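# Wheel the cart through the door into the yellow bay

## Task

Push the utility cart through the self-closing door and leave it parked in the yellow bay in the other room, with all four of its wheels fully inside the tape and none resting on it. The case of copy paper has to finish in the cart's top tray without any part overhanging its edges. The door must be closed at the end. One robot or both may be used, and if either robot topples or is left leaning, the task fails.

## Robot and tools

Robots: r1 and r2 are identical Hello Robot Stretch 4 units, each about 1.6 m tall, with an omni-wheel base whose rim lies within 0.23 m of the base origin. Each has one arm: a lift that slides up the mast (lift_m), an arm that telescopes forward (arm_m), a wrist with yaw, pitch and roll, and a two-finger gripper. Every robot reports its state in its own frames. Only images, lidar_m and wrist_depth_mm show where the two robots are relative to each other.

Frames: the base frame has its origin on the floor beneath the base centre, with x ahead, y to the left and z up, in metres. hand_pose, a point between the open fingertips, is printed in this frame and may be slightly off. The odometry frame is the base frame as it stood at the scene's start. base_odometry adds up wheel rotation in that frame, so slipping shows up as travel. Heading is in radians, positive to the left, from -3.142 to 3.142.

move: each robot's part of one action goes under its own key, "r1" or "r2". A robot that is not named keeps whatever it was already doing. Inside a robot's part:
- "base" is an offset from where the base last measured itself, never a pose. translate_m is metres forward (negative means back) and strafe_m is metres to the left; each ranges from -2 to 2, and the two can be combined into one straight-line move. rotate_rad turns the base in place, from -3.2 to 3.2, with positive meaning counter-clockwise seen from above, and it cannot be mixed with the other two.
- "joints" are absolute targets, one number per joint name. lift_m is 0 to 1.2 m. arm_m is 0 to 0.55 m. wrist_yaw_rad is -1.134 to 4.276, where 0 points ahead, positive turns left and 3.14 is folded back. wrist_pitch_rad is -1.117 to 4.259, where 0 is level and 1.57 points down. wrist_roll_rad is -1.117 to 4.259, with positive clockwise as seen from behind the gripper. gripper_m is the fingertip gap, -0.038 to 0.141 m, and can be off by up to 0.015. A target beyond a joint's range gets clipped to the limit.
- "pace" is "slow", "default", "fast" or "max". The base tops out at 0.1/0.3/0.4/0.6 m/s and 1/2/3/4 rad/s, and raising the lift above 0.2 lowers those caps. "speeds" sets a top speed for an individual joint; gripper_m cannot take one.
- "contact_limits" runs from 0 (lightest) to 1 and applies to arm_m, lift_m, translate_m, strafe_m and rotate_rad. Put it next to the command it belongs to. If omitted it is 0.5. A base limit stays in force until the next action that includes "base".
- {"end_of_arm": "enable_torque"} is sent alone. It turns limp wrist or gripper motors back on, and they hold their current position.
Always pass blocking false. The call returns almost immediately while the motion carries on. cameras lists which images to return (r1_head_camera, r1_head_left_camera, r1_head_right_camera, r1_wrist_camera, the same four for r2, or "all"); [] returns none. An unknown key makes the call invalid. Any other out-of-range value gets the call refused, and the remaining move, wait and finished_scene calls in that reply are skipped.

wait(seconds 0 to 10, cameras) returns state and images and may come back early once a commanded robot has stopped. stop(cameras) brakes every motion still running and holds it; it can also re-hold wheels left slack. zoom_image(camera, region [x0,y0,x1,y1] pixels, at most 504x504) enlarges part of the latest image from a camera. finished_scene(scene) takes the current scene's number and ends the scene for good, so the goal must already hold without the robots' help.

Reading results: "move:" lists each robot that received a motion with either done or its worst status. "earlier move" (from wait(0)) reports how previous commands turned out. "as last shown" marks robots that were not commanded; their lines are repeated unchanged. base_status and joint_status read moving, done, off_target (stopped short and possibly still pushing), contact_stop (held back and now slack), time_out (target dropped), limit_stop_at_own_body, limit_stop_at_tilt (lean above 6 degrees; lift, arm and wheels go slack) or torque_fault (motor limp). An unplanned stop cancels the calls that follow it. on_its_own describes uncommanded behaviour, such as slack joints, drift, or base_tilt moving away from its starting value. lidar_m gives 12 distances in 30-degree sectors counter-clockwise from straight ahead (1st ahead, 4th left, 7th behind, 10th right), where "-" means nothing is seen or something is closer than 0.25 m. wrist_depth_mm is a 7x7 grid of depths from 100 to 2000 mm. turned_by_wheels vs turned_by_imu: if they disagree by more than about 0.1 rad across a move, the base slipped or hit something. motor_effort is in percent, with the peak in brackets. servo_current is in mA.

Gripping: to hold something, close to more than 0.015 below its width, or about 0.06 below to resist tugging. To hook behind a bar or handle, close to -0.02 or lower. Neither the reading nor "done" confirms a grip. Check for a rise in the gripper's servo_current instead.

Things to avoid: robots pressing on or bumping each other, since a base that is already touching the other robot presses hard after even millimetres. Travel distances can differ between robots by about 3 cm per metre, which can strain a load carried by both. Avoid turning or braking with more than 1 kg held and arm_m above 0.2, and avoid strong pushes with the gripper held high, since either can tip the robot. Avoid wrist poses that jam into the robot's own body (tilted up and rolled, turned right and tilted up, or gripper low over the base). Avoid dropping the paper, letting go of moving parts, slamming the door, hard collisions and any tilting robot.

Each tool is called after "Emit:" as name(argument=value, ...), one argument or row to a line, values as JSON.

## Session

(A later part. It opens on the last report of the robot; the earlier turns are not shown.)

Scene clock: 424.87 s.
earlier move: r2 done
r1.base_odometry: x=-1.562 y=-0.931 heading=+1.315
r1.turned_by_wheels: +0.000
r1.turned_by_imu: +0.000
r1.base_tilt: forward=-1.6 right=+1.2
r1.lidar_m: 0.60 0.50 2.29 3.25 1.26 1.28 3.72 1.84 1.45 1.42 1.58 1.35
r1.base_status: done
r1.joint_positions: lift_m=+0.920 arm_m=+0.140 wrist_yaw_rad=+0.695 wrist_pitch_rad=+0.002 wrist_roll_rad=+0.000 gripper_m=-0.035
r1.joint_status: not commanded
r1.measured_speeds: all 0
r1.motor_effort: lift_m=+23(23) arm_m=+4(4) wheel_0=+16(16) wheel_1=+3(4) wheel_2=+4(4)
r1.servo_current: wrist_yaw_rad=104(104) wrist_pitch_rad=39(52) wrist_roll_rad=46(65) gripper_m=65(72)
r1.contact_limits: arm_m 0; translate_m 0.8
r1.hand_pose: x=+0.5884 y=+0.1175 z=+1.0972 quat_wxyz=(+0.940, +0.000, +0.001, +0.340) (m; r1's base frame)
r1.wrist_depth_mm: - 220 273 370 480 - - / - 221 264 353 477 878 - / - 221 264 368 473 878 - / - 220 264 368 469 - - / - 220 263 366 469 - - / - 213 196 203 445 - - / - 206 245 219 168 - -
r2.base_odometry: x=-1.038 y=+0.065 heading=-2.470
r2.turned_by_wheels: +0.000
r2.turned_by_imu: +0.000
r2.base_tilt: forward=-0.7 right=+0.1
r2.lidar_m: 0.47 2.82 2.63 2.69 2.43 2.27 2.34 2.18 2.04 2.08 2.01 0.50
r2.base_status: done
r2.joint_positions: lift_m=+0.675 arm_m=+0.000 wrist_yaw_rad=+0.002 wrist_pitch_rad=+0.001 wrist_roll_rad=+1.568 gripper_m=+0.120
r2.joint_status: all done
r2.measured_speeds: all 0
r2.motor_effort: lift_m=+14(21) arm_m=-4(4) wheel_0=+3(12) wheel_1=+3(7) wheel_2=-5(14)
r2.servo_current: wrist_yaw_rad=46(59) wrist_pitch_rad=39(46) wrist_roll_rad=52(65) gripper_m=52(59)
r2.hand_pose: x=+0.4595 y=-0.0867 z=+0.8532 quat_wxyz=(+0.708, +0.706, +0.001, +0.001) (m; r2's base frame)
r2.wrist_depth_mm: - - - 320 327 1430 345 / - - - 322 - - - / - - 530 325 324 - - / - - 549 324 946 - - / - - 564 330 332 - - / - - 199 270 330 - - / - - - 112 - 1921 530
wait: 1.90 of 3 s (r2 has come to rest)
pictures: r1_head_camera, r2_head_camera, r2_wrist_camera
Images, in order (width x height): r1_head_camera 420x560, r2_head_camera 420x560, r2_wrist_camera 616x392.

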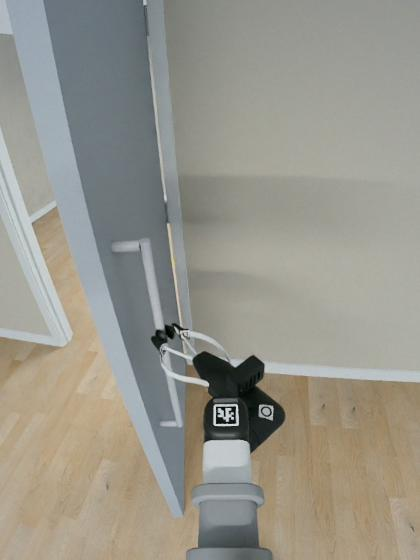

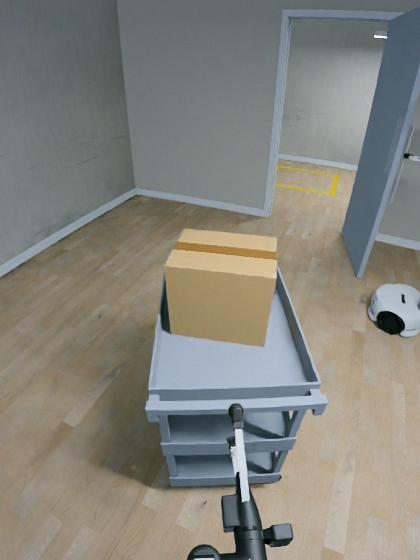

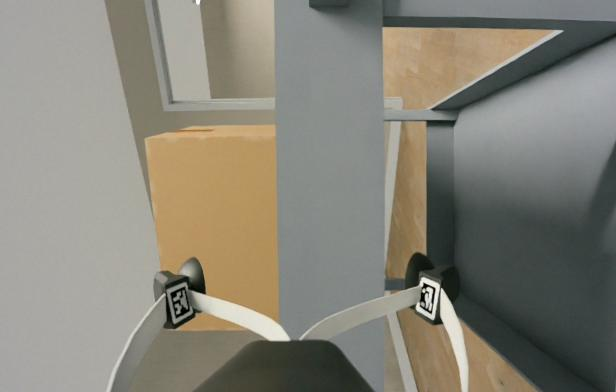

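Emit:
move(
  blocking=false,
  cameras=[],
  r2={"joints":{"lift_m":0.661}},
)

Emit:
move(
  blocking=false,
  cameras=[],
  r2={"base":{"translate_m":0.14},"pace":"slow"},
)

Emit:
wait(
  seconds=3,
  cameras=["r2_wrist_camera","r2_head_camera"],
)

Scene clock: 430.93 s.
move: r2 moving
r1: as last shown
r1.lidar_m: 0.55 0.50 2.28 3.23 1.23 1.29 3.69 1.83 1.47 1.43 1.60 1.35
r1.motor_effort: lift_m=+23(23) arm_m=+4(4) wheel_0=+16(16) wheel_1=+3(3) wheel_2=+4(4)
r1.servo_current: wrist_yaw_rad=85(98) wrist_pitch_rad=26(46) wrist_roll_rad=46(65) gripper_m=65(72)
r1.contact_limits: arm_m 0; translate_m 0.8
r1.wrist_depth_mm: - 221 272 370 477 - - / - 220 264 353 477 891 - / - 220 264 368 473 891 - / - 220 263 368 469 - - / - 220 263 366 469 - - / - 214 197 203 445 - - / - 205 245 220 168 - -
r2.base_odometry: x=-1.038 y=+0.065 heading=-2.470
r2.turned_by_wheels: +0.000
r2.turned_by_imu: +0.000
r2.base_tilt: forward=-0.7 right=+0.1
r2.lidar_m: 0.47 2.81 2.65 2.69 2.41 2.28 2.36 2.17 2.02 2.07 2.02 0.51
r2.base_status: not commanded
r2.joint_positions: lift_m=+0.661 arm_m=+0.000 wrist_yaw_rad=+0.002 wrist_pitch_rad=+0.001 wrist_roll_rad=+1.568 gripper_m=+0.120
r2.joint_status: lift_m moving
r2.measured_speeds: all 0
r2.motor_effort: lift_m=+13(16) arm_m=-4(4) wheel_0=+3(3) wheel_1=+3(3) wheel_2=-4(5)
r2.servo_current: wrist_yaw_rad=46(59) wrist_pitch_rad=46(46) wrist_roll_rad=52(59) gripper_m=52(65)
r2.hand_pose: x=+0.4595 y=-0.0867 z=+0.8392 quat_wxyz=(+0.708, +0.706, +0.001, +0.001) (m; r2's base frame)
r2.wrist_depth_mm: - - - 322 329 1366 - / - - - 322 - 1983 - / - - 535 325 - - - / - - 544 327 - - - / - - 559 330 946 - - / - - 199 270 198 - - / - - - 112 - 1921 508
pictures: none
No camera images: "cameras" was empty.

Scene clock: 431.43 s.
earlier move: r2 done
move: r2 moving
r1: as last shown
r1.lidar_m: 0.56 0.51 2.26 3.27 1.24 1.28 3.70 1.84 1.46 1.43 1.56 1.33
r1.motor_effort: lift_m=+23(23) arm_m=+4(4) wheel_0=+16(16) wheel_1=+3(4) wheel_2=+4(5)
r1.servo_current: wrist_yaw_rad=78(111) wrist_pitch_rad=46(52) wrist_roll_rad=59(59) gripper_m=65(72)
r1.contact_limits: arm_m 0; translate_m 0.8
r1.wrist_depth_mm: - 221 272 370 480 - - / - 220 264 353 477 891 - / - 221 264 368 477 891 - / - 220 263 368 473 - - / - 220 263 366 469 - - / - 213 197 203 445 - - / - 205 245 219 168 - -
r2.base_odometry: x=-1.047 y=+0.057 heading=-2.470
r2.turned_by_wheels: +0.000
r2.turned_by_imu: +0.000
r2.base_tilt: forward=-0.6 right=+0.1
r2.lidar_m: 0.45 0.52 2.63 2.66 2.45 2.29 2.32 2.19 2.03 2.10 2.03 0.48
r2.base_status: translate_m moving
r2.joint_positions: lift_m=+0.661 arm_m=+0.000 wrist_yaw_rad=+0.002 wrist_pitch_rad=+0.001 wrist_roll_rad=+1.568 gripper_m=+0.120
r2.joint_status: all done
r2.measured_speeds: translate_m=+0.048 strafe_m=+0.000 rotate_rad=+0.000 lift_m=+0.000 arm_m=+0.000 wrist_yaw_rad=+0.000 wrist_pitch_rad=+0.000 wrist_roll_rad=+0.000
r2.motor_effort: lift_m=+14(14) arm_m=-4(4) wheel_0=+7(8) wheel_1=+5(6) wheel_2=-9(11)
r2.servo_current: wrist_yaw_rad=46(59) wrist_pitch_rad=39(46) wrist_roll_rad=39(59) gripper_m=52(59)
r2.hand_pose: x=+0.4595 y=-0.0867 z=+0.8392 quat_wxyz=(+0.708, +0.706, +0.001, +0.001) (m; r2's base frame)
r2.wrist_depth_mm: - - - 310 329 1618 - / - - - 312 - - - / - - 521 314 - - - / - - 530 317 - - - / - - 549 319 320 - - / - - 199 319 201 - - / - - - 112 - 1921 512
pictures: none
No camera images: "cameras" was empty.

Scene clock: 433.60 s.
earlier move: r2 done
r1.base_odometry: x=-1.562 y=-0.931 heading=+1.315
r1.turned_by_wheels: +0.000
r1.turned_by_imu: +0.000
r1.base_tilt: forward=-1.6 right=+1.2
r1.lidar_m: 0.55 0.51 2.28 3.27 1.23 1.29 3.71 1.80 1.44 1.44 1.58 1.36
r1.base_status: not commanded
r1.joint_positions: lift_m=+0.920 arm_m=+0.140 wrist_yaw_rad=+0.695 wrist_pitch_rad=+0.002 wrist_roll_rad=+0.000 gripper_m=-0.035
r1.joint_status: not commanded
r1.measured_speeds: all 0
r1.motor_effort: lift_m=+23(23) arm_m=+4(4) wheel_0=+15(16) wheel_1=+3(4) wheel_2=+4(5)
r1.servo_current: wrist_yaw_rad=78(111) wrist_pitch_rad=46(52) wrist_roll_rad=46(59) gripper_m=59(72)
r1.contact_limits: arm_m 0; translate_m 0.8
r1.hand_pose: x=+0.5884 y=+0.1175 z=+1.0972 quat_wxyz=(+0.940, +0.000, +0.001, +0.340) (m; r1's base frame)
r1.wrist_depth_mm: - 220 272 368 480 - - / - 221 264 355 477 878 - / - 221 264 368 469 891 - / - 220 263 370 473 - - / - 220 263 366 469 - - / - 214 197 203 442 - - / - 205 245 219 168 - -
r2.base_odometry: x=-1.147 y=-0.022 heading=-2.471
r2.turned_by_wheels: +0.000
r2.turned_by_imu: +0.000
r2.base_tilt: forward=-0.7 right=+0.1
r2.lidar_m: 0.33 0.35 2.56 2.63 2.57 2.40 2.49 2.22 2.08 2.17 1.91 0.38
r2.base_status: done
r2.joint_positions: lift_m=+0.661 arm_m=+0.000 wrist_yaw_rad=-0.003 wrist_pitch_rad=+0.000 wrist_roll_rad=+1.568 gripper_m=+0.120
r2.joint_status: all done
r2.measured_speeds: all 0
r2.motor_effort: lift_m=+14(14) arm_m=+3(4) wheel_0=+3(11) wheel_1=+4(8) wheel_2=-10(14)
r2.servo_current: wrist_yaw_rad=59(59) wrist_pitch_rad=46(52) wrist_roll_rad=33(59) gripper_m=52(59)
r2.hand_pose: x=+0.4590 y=-0.0883 z=+0.8395 quat_wxyz=(+0.708, +0.706, -0.001, -0.001) (m; r2's base frame)
r2.wrist_depth_mm: - - - 197 196 1808 1281 / - - - 197 196 1983 - / - 410 402 198 196 - - / - 418 410 198 198 - - / - 433 427 199 198 - - / - 218 145 147 198 - - / - 469 466 112 198 - 549
wait: 2.17 of 3 s (r2 has come to rest)
pictures: r2_head_camera, r2_wrist_camera
Images, in order (width x height): r2_head_camera 420x560, r2_wrist_camera 616x392.

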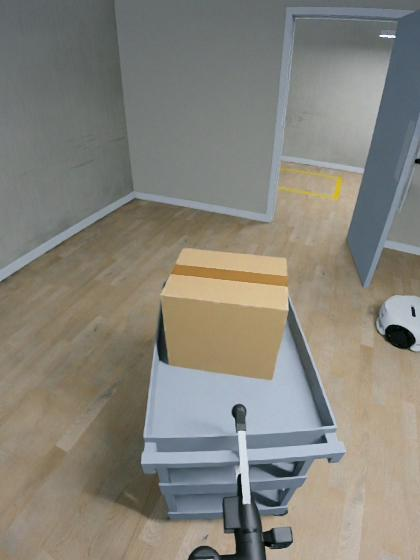

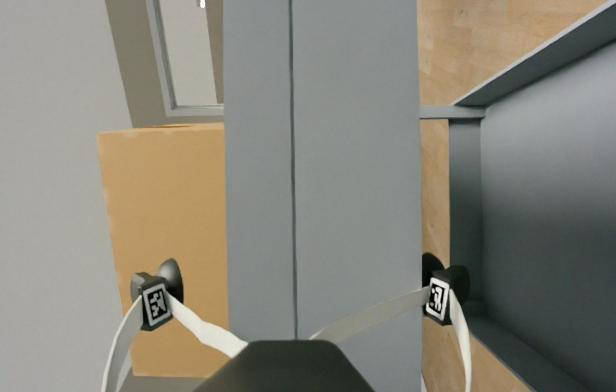

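Emit:
move(
  blocking=false,
  cameras=[],
  r2={"joints":{"gripper_m":-0.02}},
)

Emit:
wait(
  seconds=2,
  cameras=["r2_wrist_camera","r2_head_camera"],
)

Scene clock: 438.03 s.
move: r2 moving
r1: as last shown
r1.lidar_m: 0.55 0.50 2.32 3.28 1.23 1.29 3.70 1.77 1.45 1.42 1.59 1.36
r1.motor_effort: lift_m=+23(23) arm_m=+4(4) wheel_0=+15(16) wheel_1=+3(3) wheel_2=+4(5)
r1.servo_current: wrist_yaw_rad=78(91) wrist_pitch_rad=39(46) wrist_roll_rad=46(59) gripper_m=65(72)
r1.contact_limits: arm_m 0; translate_m 0.8
r1.wrist_depth_mm: - 220 272 370 477 - - / - 221 264 353 473 878 - / - 220 264 370 473 891 - / - 220 264 366 473 - - / - 220 264 366 469 - - / - 213 197 202 449 - - / - 205 245 220 168 - -
r2.base_odometry: x=-1.147 y=-0.022 heading=-2.471
r2.turned_by_wheels: +0.000
r2.turned_by_imu: +0.001
r2.base_tilt: forward=-0.7 right=+0.1
r2.lidar_m: 0.37 0.36 2.59 2.66 2.55 2.39 2.48 2.22 2.09 2.18 1.91 0.36
r2.base_status: not commanded
r2.joint_positions: lift_m=+0.661 arm_m=+0.000 wrist_yaw_rad=-0.003 wrist_pitch_rad=+0.000 wrist_roll_rad=+1.568 gripper_m=+0.106
r2.joint_status: gripper_m moving
r2.measured_speeds: all 0
r2.motor_effort: lift_m=+14(14) arm_m=+4(4) wheel_0=+3(4) wheel_1=+5(5) wheel_2=-10(10)
r2.servo_current: wrist_yaw_rad=52(52) wrist_pitch_rad=33(52) wrist_roll_rad=46(59) gripper_m=156(156)
r2.hand_pose: x=+0.4590 y=-0.0883 z=+0.8395 quat_wxyz=(+0.708, +0.706, -0.001, -0.001) (m; r2's base frame)
r2.wrist_depth_mm: - - - 196 196 1808 - / - - 138 197 196 1921 - / - 407 138 197 197 - - / - 418 138 198 198 - - / - 430 138 199 198 - - / - 445 139 199 198 - - / - 466 462 112 199 1661 -
pictures: none
No camera images: "cameras" was empty.

Scene clock: 439.77 s.
earlier move: r2 done
r1.base_odometry: x=-1.562 y=-0.931 heading=+1.315
r1.turned_by_wheels: +0.000
r1.turned_by_imu: +0.000
r1.base_tilt: forward=-1.6 right=+1.3
r1.lidar_m: 0.56 0.49 2.27 3.25 1.24 1.27 3.68 1.83 1.45 1.43 1.57 1.35
r1.base_status: not commanded
r1.joint_positions: lift_m=+0.920 arm_m=+0.140 wrist_yaw_rad=+0.695 wrist_pitch_rad=+0.002 wrist_roll_rad=+0.000 gripper_m=-0.035
r1.joint_status: not commanded
r1.measured_speeds: all 0
r1.motor_effort: lift_m=+23(23) arm_m=+4(4) wheel_0=+15(16) wheel_1=+3(3) wheel_2=+4(5)
r1.servo_current: wrist_yaw_rad=78(98) wrist_pitch_rad=46(52) wrist_roll_rad=46(59) gripper_m=65(72)
r1.contact_limits: arm_m 0; translate_m 0.8
r1.hand_pose: x=+0.5884 y=+0.1175 z=+1.0972 quat_wxyz=(+0.940, +0.000, +0.001, +0.340) (m; r1's base frame)
r1.wrist_depth_mm: - 220 272 370 480 - - / - 220 265 353 477 878 - / - 220 264 368 473 878 - / - 220 264 368 473 - - / - 220 263 368 469 - - / - 213 196 204 445 - - / - 205 245 220 168 - -
r2.base_odometry: x=-1.147 y=-0.022 heading=-2.470
r2.turned_by_wheels: +0.000
r2.turned_by_imu: +0.001
r2.base_tilt: forward=-0.7 right=+0.1
r2.lidar_m: 0.33 0.35 2.57 2.65 2.56 2.40 2.48 2.23 2.11 2.17 1.88 0.38
r2.base_status: not commanded
r2.joint_positions: lift_m=+0.661 arm_m=+0.000 wrist_yaw_rad=+0.001 wrist_pitch_rad=+0.003 wrist_roll_rad=+1.568 gripper_m=-0.017
r2.joint_status: all done
r2.measured_speeds: all 0
r2.motor_effort: lift_m=+16(16) arm_m=+0(4) wheel_0=+0(4) wheel_1=+3(5) wheel_2=-1(10)
r2.servo_current: wrist_yaw_rad=46(59) wrist_pitch_rad=39(52) wrist_roll_rad=46(59) gripper_m=228(468)
r2.hand_pose: x=+0.4594 y=-0.0872 z=+0.8385 quat_wxyz=(+0.708, +0.706, +0.001, -0.001) (m; r2's base frame)
r2.wrist_depth_mm: - - 118 178 178 1708 - / - - 119 180 180 - - / - 379 120 181 180 - - / - 397 121 181 183 - - / - 413 122 183 184 - - / - 424 123 184 185 161 - / - 452 124 112 - 1576 -
wait: 1.73 of 2 s (r2 has come to rest)
pictures: r2_head_camera, r2_wrist_camera
Images, in order (width x height): r2_head_camera 420x560, r2_wrist_camera 616x392.

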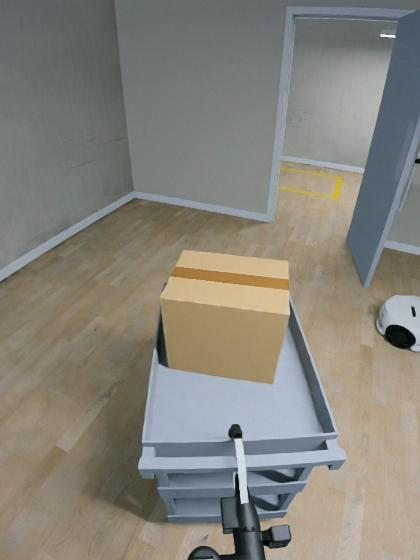

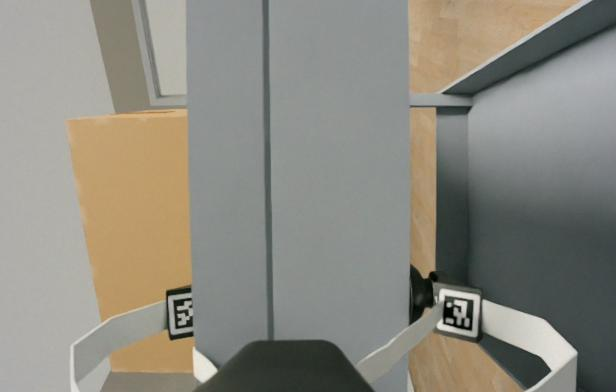

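Emit:
move(
  blocking=false,
  cameras=[],
  r2={"base":{"translate_m":-1.1},"pace":"slow","contact_limits":{"translate_m":0.7},"joints":{"gripper_m":0.0}},
)

Emit:
wait(
  seconds=10,
  cameras=[],
)

Emit:
wait(
  seconds=3,
  cameras=["r1_head_camera","r2_wrist_camera","r2_head_camera"],
)

Scene clock: 457.70 s.
move: r2 moving
r1: as last shown
r1.lidar_m: 0.54 0.52 2.29 3.26 1.26 1.29 3.71 1.83 1.47 1.43 1.57 1.35
r1.motor_effort: lift_m=+23(23) arm_m=+4(4) wheel_0=+15(15) wheel_1=+3(3) wheel_2=+5(5)
r1.servo_current: wrist_yaw_rad=98(98) wrist_pitch_rad=39(46) wrist_roll_rad=52(59) gripper_m=59(65)
r1.contact_limits: arm_m 0; translate_m 0.8
r1.wrist_depth_mm: - 220 272 370 477 - - / - 221 264 355 477 878 - / - 221 264 368 477 891 - / - 221 264 368 473 - - / - 220 263 366 469 - - / - 213 197 203 445 - - / - 204 246 219 168 - -
r2.base_odometry: x=-1.138 y=-0.014 heading=-2.470
r2.turned_by_wheels: +0.000
r2.turned_by_imu: +0.001
r2.base_tilt: forward=-0.6 right=+0.1
r2.lidar_m: 0.33 0.35 2.56 2.62 2.52 2.39 2.48 2.22 2.09 2.15 1.87 0.38
r2.base_status: translate_m moving
r2.joint_positions: lift_m=+0.661 arm_m=+0.000 wrist_yaw_rad=+0.002 wrist_pitch_rad=+0.003 wrist_roll_rad=+1.568 gripper_m=-0.006
r2.joint_status: gripper_m moving
r2.measured_speeds: translate_m=-0.048 strafe_m=+0.000 rotate_rad=+0.004 lift_m=+0.000 arm_m=+0.000 wrist_yaw_rad=+0.001 wrist_pitch_rad=+0.000 wrist_roll_rad=+0.000
r2.motor_effort: lift_m=+16(16) arm_m=-3(4) wheel_0=-8(9) wheel_1=-9(9) wheel_2=+16(17)
r2.servo_current: wrist_yaw_rad=39(59) wrist_pitch_rad=39(46) wrist_roll_rad=39(59) gripper_m=65(215)
r2.contact_limits: translate_m 0.7
r2.hand_pose: x=+0.4594 y=-0.0870 z=+0.8385 quat_wxyz=(+0.708, +0.706, +0.002, -0.001) (m; r2's base frame)
r2.wrist_depth_mm: - - 121 180 180 1708 - / - - 121 181 181 - - / - 382 122 182 182 - - / - 399 123 184 185 - - / - 415 124 185 185 - - / - 427 125 186 186 162 - / - 459 449 112 - 1576 -
pictures: none
No camera images: "cameras" was empty.

Scene clock: 467.70 s.
earlier move: r2 moving
r1.base_odometry: x=-1.562 y=-0.931 heading=+1.315
r1.turned_by_wheels: +0.000
r1.turned_by_imu: -0.001
r1.base_tilt: forward=-1.6 right=+1.2
r1.lidar_m: 0.57 0.52 2.28 3.26 3.60 2.06 2.34 1.85 1.43 1.42 1.59 1.33
r1.base_status: not commanded
r1.joint_positions: lift_m=+0.920 arm_m=+0.140 wrist_yaw_rad=+0.695 wrist_pitch_rad=+0.002 wrist_roll_rad=+0.000 gripper_m=-0.035
r1.joint_status: not commanded
r1.measured_speeds: all 0
r1.motor_effort: lift_m=+23(23) arm_m=+4(4) wheel_0=+16(16) wheel_1=+3(4) wheel_2=+4(5)
r1.servo_current: wrist_yaw_rad=85(117) wrist_pitch_rad=39(52) wrist_roll_rad=46(78) gripper_m=65(78)
r1.contact_limits: arm_m 0; translate_m 0.8
r1.hand_pose: x=+0.5884 y=+0.1175 z=+1.0972 quat_wxyz=(+0.940, +0.000, +0.001, +0.340) (m; r1's base frame)
r1.wrist_depth_mm: - 220 273 368 480 - - / - 221 264 353 477 878 - / - 221 264 368 473 891 - / - 221 264 368 473 - - / - 220 263 366 469 - - / - 213 196 202 445 - - / - 205 245 219 168 - -
r2.base_odometry: x=-0.365 y=+0.601 heading=-2.469
r2.turned_by_wheels: +0.001
r2.turned_by_imu: +0.012
r2.base_tilt: forward=-0.7 right=+0.0
r2.lidar_m: 0.25 0.27 3.00 2.28 1.61 1.52 1.57 1.74 1.64 1.69 2.27 0.43
r2.base_status: translate_m moving
r2.joint_positions: lift_m=+0.661 arm_m=+0.000 wrist_yaw_rad=+0.018 wrist_pitch_rad=+0.003 wrist_roll_rad=+1.573 gripper_m=+0.000
r2.joint_status: all done
r2.measured_speeds: translate_m=-0.098 strafe_m=+0.000 rotate_rad=+0.000 lift_m=+0.000 arm_m=+0.000 wrist_yaw_rad=+0.000 wrist_pitch_rad=+0.000 wrist_roll_rad=+0.000
r2.motor_effort: lift_m=+16(16) arm_m=-3(4) wheel_0=+3(9) wheel_1=-3(9) wheel_2=+18(18)
r2.servo_current: wrist_yaw_rad=98(111) wrist_pitch_rad=39(52) wrist_roll_rad=46(65) gripper_m=46(215)
r2.contact_limits: translate_m 0.7
r2.hand_pose: x=+0.4608 y=-0.0823 z=+0.8385 quat_wxyz=(+0.706, +0.708, +0.007, +0.005) (m; r2's base frame)
r2.wrist_depth_mm: - - - 253 268 268 272 / - - - 241 247 1756 1229 / - - - 227 232 1921 - / - - 154 213 213 - - / - 413 146 201 203 - - / - 402 138 193 193 165 - / - 394 177 112 - 157 -
wait: 10.00 s; no rest
pictures: none
No camera images: "cameras" was empty.

Scene clock: 469.50 s.
earlier move: r2 done
r1.base_odometry: x=-1.562 y=-0.931 heading=+1.315
r1.turned_by_wheels: +0.000
r1.turned_by_imu: +0.000
r1.base_tilt: forward=-1.6 right=+1.3
r1.lidar_m: 0.55 0.50 2.26 3.27 3.60 2.12 2.38 1.87 1.46 1.44 1.58 1.36
r1.base_status: not commanded
r1.joint_positions: lift_m=+0.920 arm_m=+0.140 wrist_yaw_rad=+0.695 wrist_pitch_rad=+0.002 wrist_roll_rad=+0.000 gripper_m=-0.035
r1.joint_status: not commanded
r1.measured_speeds: all 0
r1.motor_effort: lift_m=+23(23) arm_m=+4(4) wheel_0=+15(16) wheel_1=+3(4) wheel_2=+4(5)
r1.servo_current: wrist_yaw_rad=98(117) wrist_pitch_rad=46(52) wrist_roll_rad=39(78) gripper_m=65(78)
r1.contact_limits: arm_m 0; translate_m 0.8
r1.hand_pose: x=+0.5884 y=+0.1175 z=+1.0972 quat_wxyz=(+0.940, +0.000, +0.001, +0.340) (m; r1's base frame)
r1.wrist_depth_mm: - 221 273 370 480 - - / - 220 264 355 473 878 - / - 221 264 370 477 891 - / - 220 263 368 469 - - / - 220 263 366 469 - - / - 214 197 203 449 - - / - 205 246 219 169 - -
r2.base_odometry: x=-0.287 y=+0.663 heading=-2.469
r2.turned_by_wheels: +0.000
r2.turned_by_imu: +0.001
r2.base_tilt: forward=-0.7 right=+0.0
r2.lidar_m: 0.27 0.27 3.06 2.17 1.53 1.44 1.47 1.70 1.60 1.61 2.21 0.42
r2.base_status: done
r2.joint_positions: lift_m=+0.661 arm_m=+0.000 wrist_yaw_rad=+0.018 wrist_pitch_rad=+0.003 wrist_roll_rad=+1.573 gripper_m=+0.000
r2.joint_status: all done
r2.measured_speeds: all 0
r2.motor_effort: lift_m=+16(16) arm_m=-3(4) wheel_0=+5(9) wheel_1=-2(9) wheel_2=+15(18)
r2.servo_current: wrist_yaw_rad=98(117) wrist_pitch_rad=39(52) wrist_roll_rad=52(65) gripper_m=46(215)
r2.contact_limits: translate_m 0.7
r2.hand_pose: x=+0.4608 y=-0.0822 z=+0.8385 quat_wxyz=(+0.706, +0.708, +0.007, +0.005) (m; r2's base frame)
r2.wrist_depth_mm: - - - 259 276 278 281 / - - - 248 293 1576 1160 / - - - 233 238 1708 - / - - 157 218 221 - - / - 413 407 203 205 - - / - 399 140 194 194 166 - / - 392 180 112 - 157 -
wait: 1.80 of 3 s (r2 has come to rest)
pictures: r1_head_camera, r2_head_camera, r2_wrist_camera
Images, in order (width x height): r1_head_camera 420x560, r2_head_camera 420x560, r2_wrist_camera 616x392.

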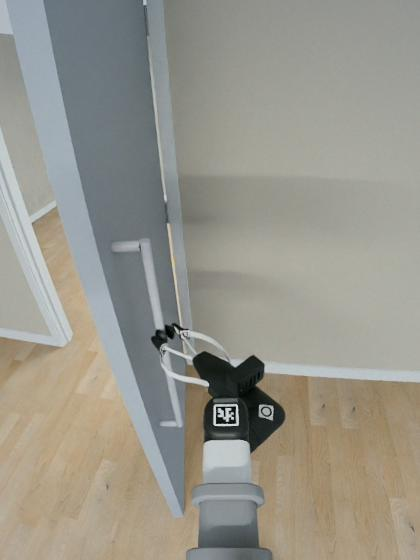

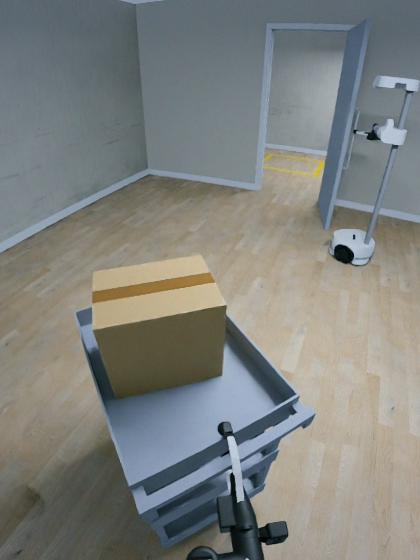

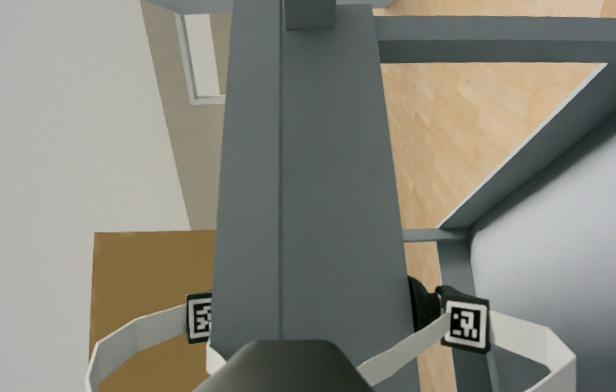

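Emit:
move(
  blocking=false,
  cameras=[],
  r2={"base":{"rotate_rad":0.4},"pace":"slow","contact_limits":{"rotate_rad":0.7}},
)

Emit:
wait(
  seconds=3,
  cameras=[],
)

Emit:
move(
  blocking=false,
  cameras=[],
  r2={"base":{"strafe_m":-0.5},"pace":"slow","contact_limits":{"strafe_m":0.7}},
)

Emit:
wait(
  seconds=7,
  cameras=["r2_head_camera"],
)

Scene clock: 475.40 s.
move: r2 moving
r1: as last shown
r1.base_tilt: forward=-1.6 right=+1.2
r1.lidar_m: 0.56 0.52 2.25 3.26 3.61 2.14 2.34 1.82 1.43 1.43 1.58 1.34
r1.motor_effort: lift_m=+23(23) arm_m=+4(4) wheel_0=+15(16) wheel_1=+3(3) wheel_2=+4(5)
r1.servo_current: wrist_yaw_rad=98(98) wrist_pitch_rad=46(46) wrist_roll_rad=65(65) gripper_m=65(65)
r1.contact_limits: arm_m 0; translate_m 0.8
r1.wrist_depth_mm: - 220 273 370 480 - - / - 221 264 355 477 878 - / - 220 264 370 473 891 - / - 220 263 368 473 - - / - 220 262 366 473 - - / - 213 197 203 442 - - / - 205 245 219 169 - -
r2.base_odometry: x=-0.287 y=+0.663 heading=-2.346
r2.turned_by_wheels: +0.123
r2.turned_by_imu: +0.118
r2.base_tilt: forward=-0.8 right=+0.1
r2.lidar_m: 0.29 0.29 3.06 1.91 1.46 1.41 1.54 1.66 1.59 1.72 2.47 0.42
r2.base_status: rotate_rad moving
r2.joint_positions: lift_m=+0.661 arm_m=+0.000 wrist_yaw_rad=-0.007 wrist_pitch_rad=+0.003 wrist_roll_rad=+1.573 gripper_m=+0.000
r2.joint_status: not commanded
r2.measured_speeds: translate_m=-0.006 strafe_m=+0.001 rotate_rad=+0.491 lift_m=+0.000 arm_m=-0.001 wrist_yaw_rad=-0.076 wrist_pitch_rad=+0.000 wrist_roll_rad=+0.000
r2.motor_effort: lift_m=+16(16) arm_m=-2(4) wheel_0=-9(9) wheel_1=-6(6) wheel_2=-17(17)
r2.servo_current: wrist_yaw_rad=59(117) wrist_pitch_rad=39(46) wrist_roll_rad=46(59) gripper_m=52(52)
r2.contact_limits: rotate_rad 0.7
r2.hand_pose: x=+0.4586 y=-0.0895 z=+0.8385 quat_wxyz=(+0.706, +0.708, -0.002, -0.004) (m; r2's base frame)
r2.wrist_depth_mm: - - - 255 265 277 278 / - - - 240 244 1708 1229 / - - - 225 230 1863 - / - - 153 211 213 - - / - 413 144 200 202 - - / - 402 136 192 192 163 - / - 394 394 112 - - -
pictures: none
No camera images: "cameras" was empty.

Scene clock: 476.47 s.
earlier move: r2 done
r1.base_odometry: x=-1.562 y=-0.931 heading=+1.315
r1.turned_by_wheels: +0.000
r1.turned_by_imu: +0.000
r1.base_tilt: forward=-1.6 right=+1.3
r1.lidar_m: 0.56 0.52 2.29 3.26 3.61 2.15 2.48 1.84 1.44 1.44 1.60 1.35
r1.base_status: not commanded
r1.joint_positions: lift_m=+0.920 arm_m=+0.140 wrist_yaw_rad=+0.695 wrist_pitch_rad=+0.002 wrist_roll_rad=+0.000 gripper_m=-0.035
r1.joint_status: not commanded
r1.measured_speeds: all 0
r1.motor_effort: lift_m=+23(23) arm_m=+4(4) wheel_0=+15(16) wheel_1=+3(4) wheel_2=+4(5)
r1.servo_current: wrist_yaw_rad=78(104) wrist_pitch_rad=46(52) wrist_roll_rad=46(78) gripper_m=59(72)
r1.contact_limits: arm_m 0; translate_m 0.8
r1.hand_pose: x=+0.5884 y=+0.1175 z=+1.0972 quat_wxyz=(+0.940, +0.000, +0.001, +0.340) (m; r1's base frame)
r1.wrist_depth_mm: - 220 273 370 480 - - / - 221 264 355 473 878 - / - 221 264 368 477 891 - / - 220 264 368 469 - - / - 220 263 368 473 - - / - 214 197 203 445 - - / - 206 245 219 168 - -
r2.base_odometry: x=-0.287 y=+0.663 heading=-2.070
r2.turned_by_wheels: +0.276
r2.turned_by_imu: +0.263
r2.base_tilt: forward=-0.7 right=+0.1
r2.lidar_m: 0.35 0.38 2.59 1.61 1.43 1.44 1.78 1.61 1.62 1.97 2.76 0.37
r2.base_status: done
r2.joint_positions: lift_m=+0.661 arm_m=+0.000 wrist_yaw_rad=-0.013 wrist_pitch_rad=+0.003 wrist_roll_rad=+1.569 gripper_m=+0.000
r2.joint_status: not commanded
r2.measured_speeds: all 0
r2.motor_effort: lift_m=+16(16) arm_m=+4(4) wheel_0=-5(18) wheel_1=-5(7) wheel_2=-11(22)
r2.servo_current: wrist_yaw_rad=59(117) wrist_pitch_rad=46(46) wrist_roll_rad=52(59) gripper_m=52(52)
r2.contact_limits: rotate_rad 0.7
r2.hand_pose: x=+0.4581 y=-0.0911 z=+0.8385 quat_wxyz=(+0.708, +0.706, -0.004, -0.006) (m; r2's base frame)
r2.wrist_depth_mm: - - 118 176 177 1708 - / - - 120 178 179 - - / - 379 121 182 180 - - / - 402 123 183 184 - - / - 421 125 187 187 - - / - 439 127 188 188 161 - / - - 459 112 - 1756 -
wait: 1.07 of 3 s (r2 has come to rest)
pictures: none
No camera images: "cameras" was empty.

Scene clock: 476.97 s.
move: r2 moving
r1: as last shown
r1.lidar_m: 0.57 0.52 2.25 3.26 3.59 2.15 2.46 1.83 1.46 1.43 1.58 1.32
r1.motor_effort: lift_m=+23(23) arm_m=+4(4) wheel_0=+15(16) wheel_1=+3(3) wheel_2=+4(5)
r1.servo_current: wrist_yaw_rad=104(104) wrist_pitch_rad=39(46) wrist_roll_rad=59(59) gripper_m=65(72)
r1.contact_limits: arm_m 0; translate_m 0.8
r1.wrist_depth_mm: - 220 273 370 480 - - / - 221 264 351 477 891 - / - 221 264 370 469 891 - / - 220 264 366 473 - - / - 220 264 368 469 - - / - 213 197 203 445 - - / - 206 245 219 168 - -
r2.base_odometry: x=-0.299 y=+0.670 heading=-2.070
r2.turned_by_wheels: +0.000
r2.turned_by_imu: +0.000
r2.base_tilt: forward=-0.7 right=+0.0
r2.lidar_m: 0.32 0.38 2.56 1.60 1.44 1.43 1.78 1.58 1.61 1.95 2.76 0.37
r2.base_status: strafe_m moving
r2.joint_positions: lift_m=+0.661 arm_m=+0.000 wrist_yaw_rad=-0.011 wrist_pitch_rad=+0.003 wrist_roll_rad=+1.569 gripper_m=+0.000
r2.joint_status: not commanded
r2.measured_speeds: translate_m=+0.000 strafe_m=-0.056 rotate_rad=+0.000 lift_m=+0.000 arm_m=+0.000 wrist_yaw_rad=+0.021 wrist_pitch_rad=+0.000 wrist_roll_rad=+0.000
r2.motor_effort: lift_m=+16(16) arm_m=+4(4) wheel_0=+9(10) wheel_1=-8(9) wheel_2=-1(8)
r2.servo_current: wrist_yaw_rad=46(78) wrist_pitch_rad=39(46) wrist_roll_rad=46(59) gripper_m=46(52)
r2.contact_limits: strafe_m 0.7
r2.hand_pose: x=+0.4583 y=-0.0906 z=+0.8385 quat_wxyz=(+0.708, +0.706, -0.003, -0.005) (m; r2's base frame)
r2.wrist_depth_mm: - - 119 177 177 1661 - / - - 120 179 179 - - / - 379 122 181 181 - - / - 399 124 184 184 - - / - 421 125 186 186 - - / - 436 127 188 187 163 - / - - 459 112 - 1708 -
pictures: none
No camera images: "cameras" was empty.

Scene clock: 482.60 s.
earlier move: r2 done
r1.base_odometry: x=-1.562 y=-0.931 heading=+1.315
r1.turned_by_wheels: +0.000
r1.turned_by_imu: +0.000
r1.base_tilt: forward=-1.6 right=+1.2
r1.lidar_m: 0.54 0.51 2.31 3.27 3.60 2.05 2.06 1.83 1.47 1.43 1.58 1.33
r1.base_status: not commanded
r1.joint_positions: lift_m=+0.920 arm_m=+0.140 wrist_yaw_rad=+0.695 wrist_pitch_rad=+0.002 wrist_roll_rad=+0.000 gripper_m=-0.035
r1.joint_status: not commanded
r1.measured_speeds: all 0
r1.motor_effort: lift_m=+23(23) arm_m=+4(4) wheel_0=+15(16) wheel_1=+3(4) wheel_2=+4(5)
r1.servo_current: wrist_yaw_rad=91(117) wrist_pitch_rad=52(52) wrist_roll_rad=33(65) gripper_m=65(72)
r1.contact_limits: arm_m 0; translate_m 0.8
r1.hand_pose: x=+0.5884 y=+0.1175 z=+1.0972 quat_wxyz=(+0.940, +0.000, +0.001, +0.340) (m; r1's base frame)
r1.wrist_depth_mm: - 220 273 370 480 - - / - 220 264 355 477 878 - / - 220 264 368 477 891 - / - 221 264 368 473 - - / - 220 263 368 469 - - / - 214 198 203 445 - - / - 206 245 220 168 - -
r2.base_odometry: x=-0.725 y=+0.902 heading=-2.069
r2.turned_by_wheels: +0.001
r2.turned_by_imu: +0.008
r2.base_tilt: forward=-0.7 right=+0.1
r2.lidar_m: 0.25 0.25 3.23 2.03 1.80 1.81 1.44 1.28 1.29 1.59 2.37 0.41
r2.base_status: done
r2.joint_positions: lift_m=+0.661 arm_m=+0.000 wrist_yaw_rad=+0.015 wrist_pitch_rad=+0.003 wrist_roll_rad=+1.573 gripper_m=+0.000
r2.joint_status: not commanded
r2.measured_speeds: all 0
r2.motor_effort: lift_m=+16(16) arm_m=+4(5) wheel_0=+11(17) wheel_1=-1(9) wheel_2=+3(8)
r2.servo_current: wrist_yaw_rad=98(104) wrist_pitch_rad=39(52) wrist_roll_rad=33(65) gripper_m=52(59)
r2.contact_limits: strafe_m 0.7
r2.hand_pose: x=+0.4606 y=-0.0830 z=+0.8385 quat_wxyz=(+0.706, +0.708, +0.006, +0.004) (m; r2's base frame)
r2.wrist_depth_mm: - - - 260 - 1661 1160 / - - - 286 309 315 314 / - - - 257 - 1708 - / - - - 237 246 1921 - / - - - 217 220 - - / - 407 179 200 196 164 - / - 152 379 112 - - -
wait: 5.63 of 7 s (r2 has come to rest)
pictures: r2_head_camera
Images, in order (width x height): r2_head_camera 420x560.

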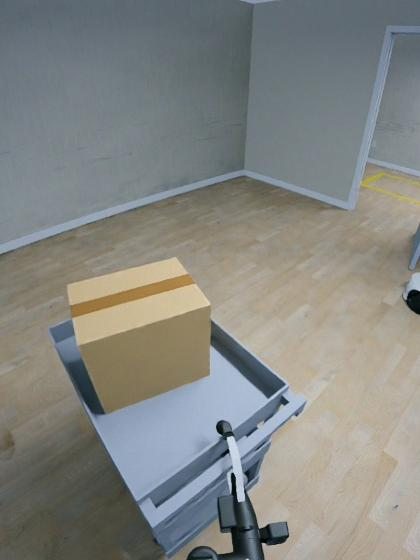

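Emit:
move(
  blocking=false,
  cameras=[],
  r2={"base":{"rotate_rad":0.5},"pace":"slow","contact_limits":{"rotate_rad":0.7}},
)

Emit:
wait(
  seconds=3,
  cameras=[],
)

Emit:
move(
  blocking=false,
  cameras=[],
  r2={"base":{"strafe_m":-0.55,"translate_m":-0.05},"pace":"slow","contact_limits":{"translate_m":0.7}},
)

Emit:
wait(
  seconds=7,
  cameras=["r2_head_camera"],
)

Scene clock: 491.40 s.
move: r2 moving
r1: as last shown
r1.base_tilt: forward=-1.6 right=+1.3
r1.lidar_m: 0.57 0.51 2.30 3.26 3.55 2.05 2.07 1.82 1.45 1.43 1.58 1.35
r1.motor_effort: lift_m=+23(23) arm_m=+4(4) wheel_0=+15(16) wheel_1=+3(3) wheel_2=+4(5)
r1.servo_current: wrist_yaw_rad=85(98) wrist_pitch_rad=39(46) wrist_roll_rad=65(65) gripper_m=59(72)
r1.contact_limits: arm_m 0; translate_m 0.8
r1.wrist_depth_mm: - 221 273 373 480 - - / - 220 264 353 477 878 - / - 220 264 368 473 891 - / - 221 264 368 469 - - / - 220 264 368 469 - - / - 213 197 203 442 - - / - 205 246 219 168 - -
r2.base_odometry: x=-0.725 y=+0.902 heading=-1.945
r2.turned_by_wheels: +0.124
r2.turned_by_imu: +0.121
r2.base_tilt: forward=-0.7 right=+0.1
r2.lidar_m: 0.27 0.25 2.76 1.93 1.81 1.88 1.36 1.27 1.32 1.78 2.38 0.42
r2.base_status: rotate_rad moving
r2.joint_positions: lift_m=+0.661 arm_m=+0.000 wrist_yaw_rad=+0.001 wrist_pitch_rad=+0.003 wrist_roll_rad=+1.573 gripper_m=+0.000
r2.joint_status: not commanded
r2.measured_speeds: translate_m=+0.001 strafe_m=+0.001 rotate_rad=+0.486 lift_m=+0.000 arm_m=+0.000 wrist_yaw_rad=-0.036 wrist_pitch_rad=+0.000 wrist_roll_rad=+0.000
r2.motor_effort: lift_m=+16(16) arm_m=+4(4) wheel_0=-5(10) wheel_1=-4(6) wheel_2=-15(15)
r2.servo_current: wrist_yaw_rad=52(91) wrist_pitch_rad=33(46) wrist_roll_rad=52(52) gripper_m=52(59)
r2.contact_limits: rotate_rad 0.7
r2.hand_pose: x=+0.4594 y=-0.0870 z=+0.8385 quat_wxyz=(+0.706, +0.708, +0.002, -0.001) (m; r2's base frame)
r2.wrist_depth_mm: - - - 273 - 1366 1042 / - - - 268 307 1499 1182 / - - - 242 253 1708 - / - - - 226 234 - - / - 418 413 208 210 - - / - 402 141 196 193 163 - / - 384 175 112 - - -
pictures: none
No camera images: "cameras" was empty.

Scene clock: 492.67 s.
earlier move: r2 done
r1.base_odometry: x=-1.562 y=-0.931 heading=+1.315
r1.turned_by_wheels: +0.000
r1.turned_by_imu: +0.000
r1.base_tilt: forward=-1.6 right=+1.2
r1.lidar_m: 0.58 0.52 2.27 3.26 3.56 2.12 2.16 1.85 1.46 1.43 1.57 1.36
r1.base_status: not commanded
r1.joint_positions: lift_m=+0.920 arm_m=+0.140 wrist_yaw_rad=+0.695 wrist_pitch_rad=+0.002 wrist_roll_rad=+0.000 gripper_m=-0.035
r1.joint_status: not commanded
r1.measured_speeds: all 0
r1.motor_effort: lift_m=+23(23) arm_m=+4(4) wheel_0=+15(16) wheel_1=+3(3) wheel_2=+4(5)
r1.servo_current: wrist_yaw_rad=78(104) wrist_pitch_rad=39(46) wrist_roll_rad=46(72) gripper_m=59(72)
r1.contact_limits: arm_m 0; translate_m 0.8
r1.hand_pose: x=+0.5884 y=+0.1175 z=+1.0972 quat_wxyz=(+0.940, +0.000, +0.001, +0.340) (m; r1's base frame)
r1.wrist_depth_mm: - 220 273 370 477 - - / - 220 264 353 473 891 - / - 220 264 368 473 891 - / - 221 264 368 473 - - / - 220 263 366 473 - - / - 214 197 203 445 - - / - 205 246 219 168 - -
r2.base_odometry: x=-0.725 y=+0.902 heading=-1.571
r2.turned_by_wheels: +0.374
r2.turned_by_imu: +0.363
r2.base_tilt: forward=-0.7 right=+0.1
r2.lidar_m: 0.36 0.38 2.06 1.80 1.82 1.44 1.26 1.28 1.55 2.39 2.40 0.36
r2.base_status: done
r2.joint_positions: lift_m=+0.661 arm_m=+0.000 wrist_yaw_rad=-0.010 wrist_pitch_rad=+0.003 wrist_roll_rad=+1.569 gripper_m=+0.000
r2.joint_status: not commanded
r2.measured_speeds: all 0
r2.motor_effort: lift_m=+16(16) arm_m=+4(4) wheel_0=-9(15) wheel_1=-6(8) wheel_2=-7(17)
r2.servo_current: wrist_yaw_rad=65(91) wrist_pitch_rad=46(46) wrist_roll_rad=39(59) gripper_m=52(59)
r2.contact_limits: rotate_rad 0.7
r2.hand_pose: x=+0.4584 y=-0.0904 z=+0.8385 quat_wxyz=(+0.708, +0.707, -0.003, -0.005) (m; r2's base frame)
r2.wrist_depth_mm: - - 120 178 178 1708 - / - - 121 180 180 - - / - 382 123 183 182 - - / - 404 125 185 185 - - / - 421 126 187 188 - - / - 439 128 189 189 163 - / - - 459 112 - 1708 -
wait: 1.27 of 3 s (r2 has come to rest)
pictures: none
No camera images: "cameras" was empty.

Scene clock: 493.17 s.
move: r2 moving
r1: as last shown
r1.lidar_m: 0.58 0.49 2.26 3.27 3.60 2.11 2.17 1.84 1.46 1.41 1.57 1.34
r1.motor_effort: lift_m=+23(23) arm_m=+4(4) wheel_0=+15(15) wheel_1=+3(3) wheel_2=+4(4)
r1.servo_current: wrist_yaw_rad=98(104) wrist_pitch_rad=39(46) wrist_roll_rad=33(52) gripper_m=65(72)
r1.contact_limits: arm_m 0; translate_m 0.8
r1.wrist_depth_mm: - 220 273 370 480 - - / - 221 264 353 477 878 - / - 221 264 370 473 891 - / - 220 264 368 473 - - / - 220 263 368 473 - - / - 214 197 202 449 - - / - 205 246 219 168 - -
r2.base_odometry: x=-0.739 y=+0.903 heading=-1.571
r2.turned_by_wheels: +0.000
r2.turned_by_imu: +0.001
r2.base_tilt: forward=-0.7 right=+0.1
r2.lidar_m: 0.36 0.37 2.08 1.83 1.85 1.45 1.27 1.28 1.57 2.39 2.36 0.37
r2.base_status: translate_m moving; strafe_m moving
r2.joint_positions: lift_m=+0.661 arm_m=+0.000 wrist_yaw_rad=-0.004 wrist_pitch_rad=+0.003 wrist_roll_rad=+1.569 gripper_m=+0.000
r2.joint_status: not commanded
r2.measured_speeds: translate_m=-0.005 strafe_m=-0.053 rotate_rad=-0.001 lift_m=+0.000 arm_m=+0.000 wrist_yaw_rad=+0.038 wrist_pitch_rad=+0.000 wrist_roll_rad=+0.000
r2.motor_effort: lift_m=+16(16) arm_m=+3(4) wheel_0=+7(9) wheel_1=-7(10) wheel_2=+5(5)
r2.servo_current: wrist_yaw_rad=39(72) wrist_pitch_rad=39(46) wrist_roll_rad=59(59) gripper_m=52(52)
r2.contact_limits: translate_m 0.7
r2.hand_pose: x=+0.4589 y=-0.0885 z=+0.8385 quat_wxyz=(+0.708, +0.707, +0.000, -0.002) (m; r2's base frame)
r2.wrist_depth_mm: - - 117 175 175 1661 - / - - 119 178 178 - - / - 384 121 180 181 - - / - 402 124 183 183 - - / - 424 125 186 187 - - / - 445 128 189 190 163 - / - - 466 112 - 1756 -
pictures: none
No camera images: "cameras" was empty.

Scene clock: 499.37 s.
earlier move: r2 done
r1.base_odometry: x=-1.562 y=-0.931 heading=+1.315
r1.turned_by_wheels: +0.000
r1.turned_by_imu: +0.000
r1.base_tilt: forward=-1.6 right=+1.3
r1.lidar_m: 0.57 0.52 2.27 3.26 3.56 1.72 1.76 1.84 1.48 1.43 1.57 1.33
r1.base_status: not commanded
r1.joint_positions: lift_m=+0.920 arm_m=+0.140 wrist_yaw_rad=+0.695 wrist_pitch_rad=+0.002 wrist_roll_rad=+0.000 gripper_m=-0.035
r1.joint_status: not commanded
r1.measured_speeds: all 0
r1.motor_effort: lift_m=+23(24) arm_m=+4(4) wheel_0=+15(16) wheel_1=+3(4) wheel_2=+4(5)
r1.servo_current: wrist_yaw_rad=91(104) wrist_pitch_rad=39(52) wrist_roll_rad=46(72) gripper_m=72(72)
r1.contact_limits: arm_m 0; translate_m 0.8
r1.hand_pose: x=+0.5884 y=+0.1175 z=+1.0972 quat_wxyz=(+0.940, +0.000, +0.001, +0.340) (m; r1's base frame)
r1.wrist_depth_mm: - 220 273 373 480 - - / - 220 264 353 473 878 - / - 221 264 368 473 891 - / - 220 264 366 469 - - / - 220 263 366 473 - - / - 213 196 202 449 - - / - 205 245 219 168 - -
r2.base_odometry: x=-1.275 y=+0.951 heading=-1.569
r2.turned_by_wheels: +0.002
r2.turned_by_imu: +0.008
r2.base_tilt: forward=-0.7 right=+0.1
r2.lidar_m: 0.25 0.25 2.65 2.33 2.04 1.28 1.11 1.13 1.38 1.96 1.86 0.43
r2.base_status: done
r2.joint_positions: lift_m=+0.661 arm_m=+0.000 wrist_yaw_rad=+0.019 wrist_pitch_rad=+0.003 wrist_roll_rad=+1.572 gripper_m=+0.000
r2.joint_status: not commanded
r2.measured_speeds: all 0
r2.on_its_own: wrist_yaw_rad is at rest, and its servo_current (117 mA) is outside its rest range (0 to 104 mA)
r2.motor_effort: lift_m=+16(16) arm_m=+4(4) wheel_0=+13(19) wheel_1=+0(10) wheel_2=+13(16)
r2.servo_current: wrist_yaw_rad=117(117) wrist_pitch_rad=46(52) wrist_roll_rad=46(59) gripper_m=46(59)
r2.contact_limits: translate_m 0.7
r2.hand_pose: x=+0.4609 y=-0.0819 z=+0.8385 quat_wxyz=(+0.707, +0.708, +0.008, +0.006) (m; r2's base frame)
r2.wrist_depth_mm: - - - 287 - 1708 1160 / - - - 309 340 343 342 / - - - 277 - 1756 1366 / - - - 247 263 1863 - / - - - 221 230 - - / - 421 180 202 196 164 - / - 169 384 112 - - -
wait: 6.20 of 7 s (r2 has come to rest)
pictures: r2_head_camera
Images, in order (width x height): r2_head_camera 420x560.

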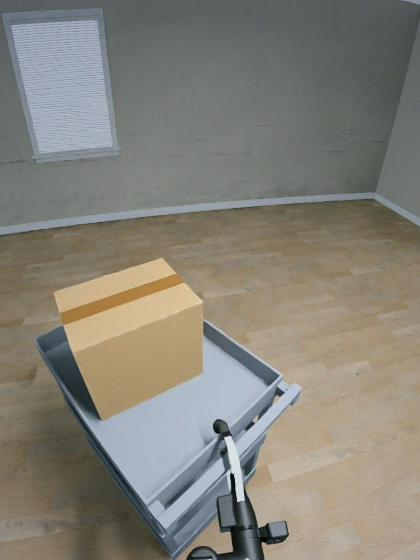

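Emit:
move(
  blocking=false,
  cameras=[],
  r2={"base":{"rotate_rad":0.5},"pace":"slow","contact_limits":{"rotate_rad":0.7}},
)

Emit:
wait(
  seconds=3,
  cameras=[],
)

Emit:
move(
  blocking=false,
  cameras=[],
  r2={"base":{"strafe_m":-0.55},"pace":"slow","contact_limits":{"strafe_m":0.7}},
)

Emit:
wait(
  seconds=7,
  cameras=["r2_head_camera"],
)

Scene clock: 514.93 s.
move: r2 moving
r1: as last shown
r1.lidar_m: 0.56 0.52 2.29 3.26 3.57 1.74 1.76 1.81 1.47 1.44 1.59 1.34
r1.motor_effort: lift_m=+23(23) arm_m=+4(4) wheel_0=+15(15) wheel_1=+3(3) wheel_2=+4(5)
r1.servo_current: wrist_yaw_rad=98(104) wrist_pitch_rad=52(52) wrist_roll_rad=39(65) gripper_m=65(72)
r1.contact_limits: arm_m 0; translate_m 0.8
r1.wrist_depth_mm: - 221 273 368 477 - - / - 220 264 355 477 891 - / - 220 265 368 477 891 - / - 220 264 366 473 - - / - 220 264 368 469 - - / - 214 197 202 442 - - / - 206 246 220 168 - -
r2.base_odometry: x=-1.275 y=+0.952 heading=-1.446
r2.turned_by_wheels: +0.123
r2.turned_by_imu: +0.120
r2.base_tilt: forward=-0.7 right=+0.1
r2.lidar_m: 0.26 0.27 2.50 2.34 1.73 1.24 1.11 1.15 1.50 1.86 1.94 0.45
r2.base_status: rotate_rad moving
r2.joint_positions: lift_m=+0.661 arm_m=+0.000 wrist_yaw_rad=+0.004 wrist_pitch_rad=+0.003 wrist_roll_rad=+1.572 gripper_m=+0.000
r2.joint_status: not commanded
r2.measured_speeds: translate_m=+0.001 strafe_m=+0.000 rotate_rad=+0.486 lift_m=+0.000 arm_m=+0.000 wrist_yaw_rad=-0.030 wrist_pitch_rad=+0.000 wrist_roll_rad=-0.018
r2.motor_effort: lift_m=+16(16) arm_m=+4(4) wheel_0=-4(13) wheel_1=-5(5) wheel_2=-13(13)
r2.servo_current: wrist_yaw_rad=52(124) wrist_pitch_rad=39(46) wrist_roll_rad=46(52) gripper_m=52(52)
r2.contact_limits: rotate_rad 0.7
r2.hand_pose: x=+0.4596 y=-0.0864 z=+0.8385 quat_wxyz=(+0.707, +0.707, +0.002, +0.000) (m; r2's base frame)
r2.wrist_depth_mm: - - - 282 - 1576 1118 / - - - 287 320 334 330 / - - - 258 - 1756 - / - - - 238 247 1921 - / - - 430 218 217 - - / - 410 178 200 196 163 - / - 170 382 112 - - -
pictures: none
No camera images: "cameras" was empty.

Scene clock: 516.23 s.
earlier move: r2 done
r1.base_odometry: x=-1.562 y=-0.931 heading=+1.315
r1.turned_by_wheels: +0.000
r1.turned_by_imu: +0.000
r1.base_tilt: forward=-1.6 right=+1.2
r1.lidar_m: 0.57 0.50 2.28 3.27 3.56 1.88 1.84 1.82 1.47 1.42 1.59 1.34
r1.base_status: not commanded
r1.joint_positions: lift_m=+0.920 arm_m=+0.140 wrist_yaw_rad=+0.695 wrist_pitch_rad=+0.002 wrist_roll_rad=+0.000 gripper_m=-0.035
r1.joint_status: not commanded
r1.measured_speeds: all 0
r1.motor_effort: lift_m=+23(23) arm_m=+4(4) wheel_0=+15(16) wheel_1=+3(3) wheel_2=+4(5)
r1.servo_current: wrist_yaw_rad=85(104) wrist_pitch_rad=46(52) wrist_roll_rad=39(78) gripper_m=65(72)
r1.contact_limits: arm_m 0; translate_m 0.8
r1.hand_pose: x=+0.5884 y=+0.1175 z=+1.0972 quat_wxyz=(+0.940, +0.000, +0.001, +0.340) (m; r1's base frame)
r1.wrist_depth_mm: - 220 273 370 480 - - / - 220 263 355 477 878 - / - 220 265 370 477 891 - / - 220 263 368 469 - - / - 220 263 366 469 - - / - 213 197 203 445 - - / - 206 245 220 168 - -
r2.base_odometry: x=-1.275 y=+0.951 heading=-1.071
r2.turned_by_wheels: +0.375
r2.turned_by_imu: +0.364
r2.base_tilt: forward=-0.7 right=+0.1
r2.lidar_m: 0.32 0.37 2.34 2.18 1.28 1.12 1.14 1.34 2.48 1.87 4.03 0.37
r2.base_status: done
r2.joint_positions: lift_m=+0.661 arm_m=+0.000 wrist_yaw_rad=-0.011 wrist_pitch_rad=+0.003 wrist_roll_rad=+1.569 gripper_m=+0.000
r2.joint_status: not commanded
r2.measured_speeds: all 0
r2.motor_effort: lift_m=+16(16) arm_m=-4(4) wheel_0=-10(14) wheel_1=-5(8) wheel_2=-9(14)
r2.servo_current: wrist_yaw_rad=72(124) wrist_pitch_rad=46(52) wrist_roll_rad=52(59) gripper_m=52(59)
r2.contact_limits: rotate_rad 0.7
r2.hand_pose: x=+0.4583 y=-0.0905 z=+0.8385 quat_wxyz=(+0.708, +0.707, -0.003, -0.005) (m; r2's base frame)
r2.wrist_depth_mm: - - 130 191 190 1756 - / - - 130 191 190 1983 - / - 392 130 191 191 - - / - 410 130 190 191 - - / - 421 130 190 190 - - / - 433 130 190 191 161 - / - 455 445 112 - 1756 -
wait: 1.30 of 3 s (r2 has come to rest)
pictures: none
No camera images: "cameras" was empty.

Scene clock: 516.73 s.
move: r2 moving
r1: as last shown
r1.base_tilt: forward=-1.6 right=+1.3
r1.lidar_m: 0.57 0.50 2.28 3.27 3.60 1.85 1.87 1.84 1.45 1.42 1.56 1.34
r1.motor_effort: lift_m=+23(23) arm_m=+4(4) wheel_0=+15(16) wheel_1=+3(3) wheel_2=+5(5)
r1.servo_current: wrist_yaw_rad=78(104) wrist_pitch_rad=33(39) wrist_roll_rad=52(65) gripper_m=65(72)
r1.contact_limits: arm_m 0; translate_m 0.8
r1.wrist_depth_mm: - 221 273 368 477 - - / - 221 264 355 477 878 - / - 221 264 370 473 891 - / - 221 264 370 473 - - / - 220 263 366 469 - - / - 213 196 202 445 - - / - 204 246 219 168 - -
r2.base_odometry: x=-1.288 y=+0.945 heading=-1.071
r2.turned_by_wheels: +0.000
r2.turned_by_imu: +0.000
r2.base_tilt: forward=-0.7 right=+0.1
r2.lidar_m: 0.34 0.37 2.36 2.17 1.29 1.14 1.12 1.35 2.49 1.86 4.02 0.40
r2.base_status: strafe_m moving
r2.joint_positions: lift_m=+0.661 arm_m=+0.000 wrist_yaw_rad=-0.007 wrist_pitch_rad=+0.003 wrist_roll_rad=+1.569 gripper_m=+0.000
r2.joint_status: not commanded
r2.measured_speeds: translate_m=+0.000 strafe_m=-0.055 rotate_rad=-0.001 lift_m=+0.000 arm_m=+0.000 wrist_yaw_rad=+0.046 wrist_pitch_rad=+0.000 wrist_roll_rad=+0.000
r2.motor_effort: lift_m=+16(16) arm_m=-4(4) wheel_0=+7(8) wheel_1=-7(10) wheel_2=-1(8)
r2.servo_current: wrist_yaw_rad=46(72) wrist_pitch_rad=39(46) wrist_roll_rad=39(52) gripper_m=46(52)
r2.contact_limits: strafe_m 0.7
r2.hand_pose: x=+0.4587 y=-0.0895 z=+0.8385 quat_wxyz=(+0.708, +0.707, -0.001, -0.004) (m; r2's base frame)
r2.wrist_depth_mm: - - 128 187 187 1661 - / - - 128 189 187 - - / - 392 128 188 189 - - / - 404 129 189 190 - - / - 424 129 191 190 - - / - 439 130 189 190 163 - / - 459 452 112 - 1661 -
pictures: none
No camera images: "cameras" was empty.

Scene clock: 522.90 s.
earlier move: r2 done
r1.base_odometry: x=-1.562 y=-0.931 heading=+1.315
r1.turned_by_wheels: +0.000
r1.turned_by_imu: +0.000
r1.base_tilt: forward=-1.6 right=+1.3
r1.lidar_m: 0.57 0.51 2.26 3.27 3.60 1.52 1.37 1.84 1.44 1.42 1.60 1.34
r1.base_status: not commanded
r1.joint_positions: lift_m=+0.920 arm_m=+0.140 wrist_yaw_rad=+0.695 wrist_pitch_rad=+0.002 wrist_roll_rad=+0.000 gripper_m=-0.035
r1.joint_status: not commanded
r1.measured_speeds: all 0
r1.motor_effort: lift_m=+23(23) arm_m=+4(4) wheel_0=+15(16) wheel_1=+3(4) wheel_2=+4(5)
r1.servo_current: wrist_yaw_rad=85(117) wrist_pitch_rad=39(59) wrist_roll_rad=39(72) gripper_m=65(78)
r1.contact_limits: arm_m 0; translate_m 0.8
r1.hand_pose: x=+0.5884 y=+0.1175 z=+1.0972 quat_wxyz=(+0.940, +0.000, +0.001, +0.340) (m; r1's base frame)
r1.wrist_depth_mm: - 221 272 368 477 - - / - 220 264 355 473 878 - / - 221 264 368 477 891 - / - 221 263 368 469 - - / - 220 263 368 469 - - / - 213 197 203 445 - - / - 205 246 219 169 - -
r2.base_odometry: x=-1.758 y=+0.688 heading=-1.070
r2.turned_by_wheels: +0.001
r2.turned_by_imu: +0.008
r2.base_tilt: forward=-0.7 right=+0.0
r2.lidar_m: 0.25 0.25 2.87 2.47 1.47 1.27 1.27 1.53 1.32 1.32 3.46 0.45
r2.base_status: done
r2.joint_positions: lift_m=+0.661 arm_m=+0.000 wrist_yaw_rad=+0.018 wrist_pitch_rad=+0.003 wrist_roll_rad=+1.574 gripper_m=+0.000
r2.joint_status: not commanded
r2.measured_speeds: all 0
r2.on_its_own: wrist_yaw_rad is at rest, and its servo_current (111 mA) is outside its rest range (0 to 104 mA)
r2.motor_effort: lift_m=+16(16) arm_m=-3(4) wheel_0=+13(18) wheel_1=+0(10) wheel_2=+3(8)
r2.servo_current: wrist_yaw_rad=111(111) wrist_pitch_rad=39(52) wrist_roll_rad=52(72) gripper_m=39(59)
r2.contact_limits: strafe_m 0.7
r2.hand_pose: x=+0.4609 y=-0.0821 z=+0.8385 quat_wxyz=(+0.706, +0.708, +0.008, +0.005) (m; r2's base frame)
r2.wrist_depth_mm: - - - 278 - 1661 1160 / - - - 304 336 334 334 / - - - 270 - 1756 1336 / - - - 242 257 1983 - / - - - 220 227 - - / - 413 176 204 198 164 - / - 387 384 112 179 - -
wait: 6.17 of 7 s (r2 has come to rest)
pictures: r2_head_camera
Images, in order (width x height): r2_head_camera 420x560.

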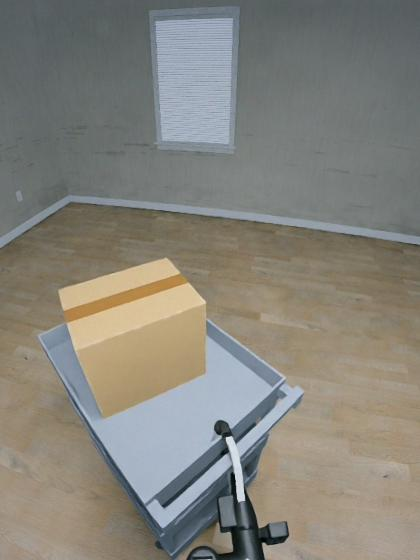

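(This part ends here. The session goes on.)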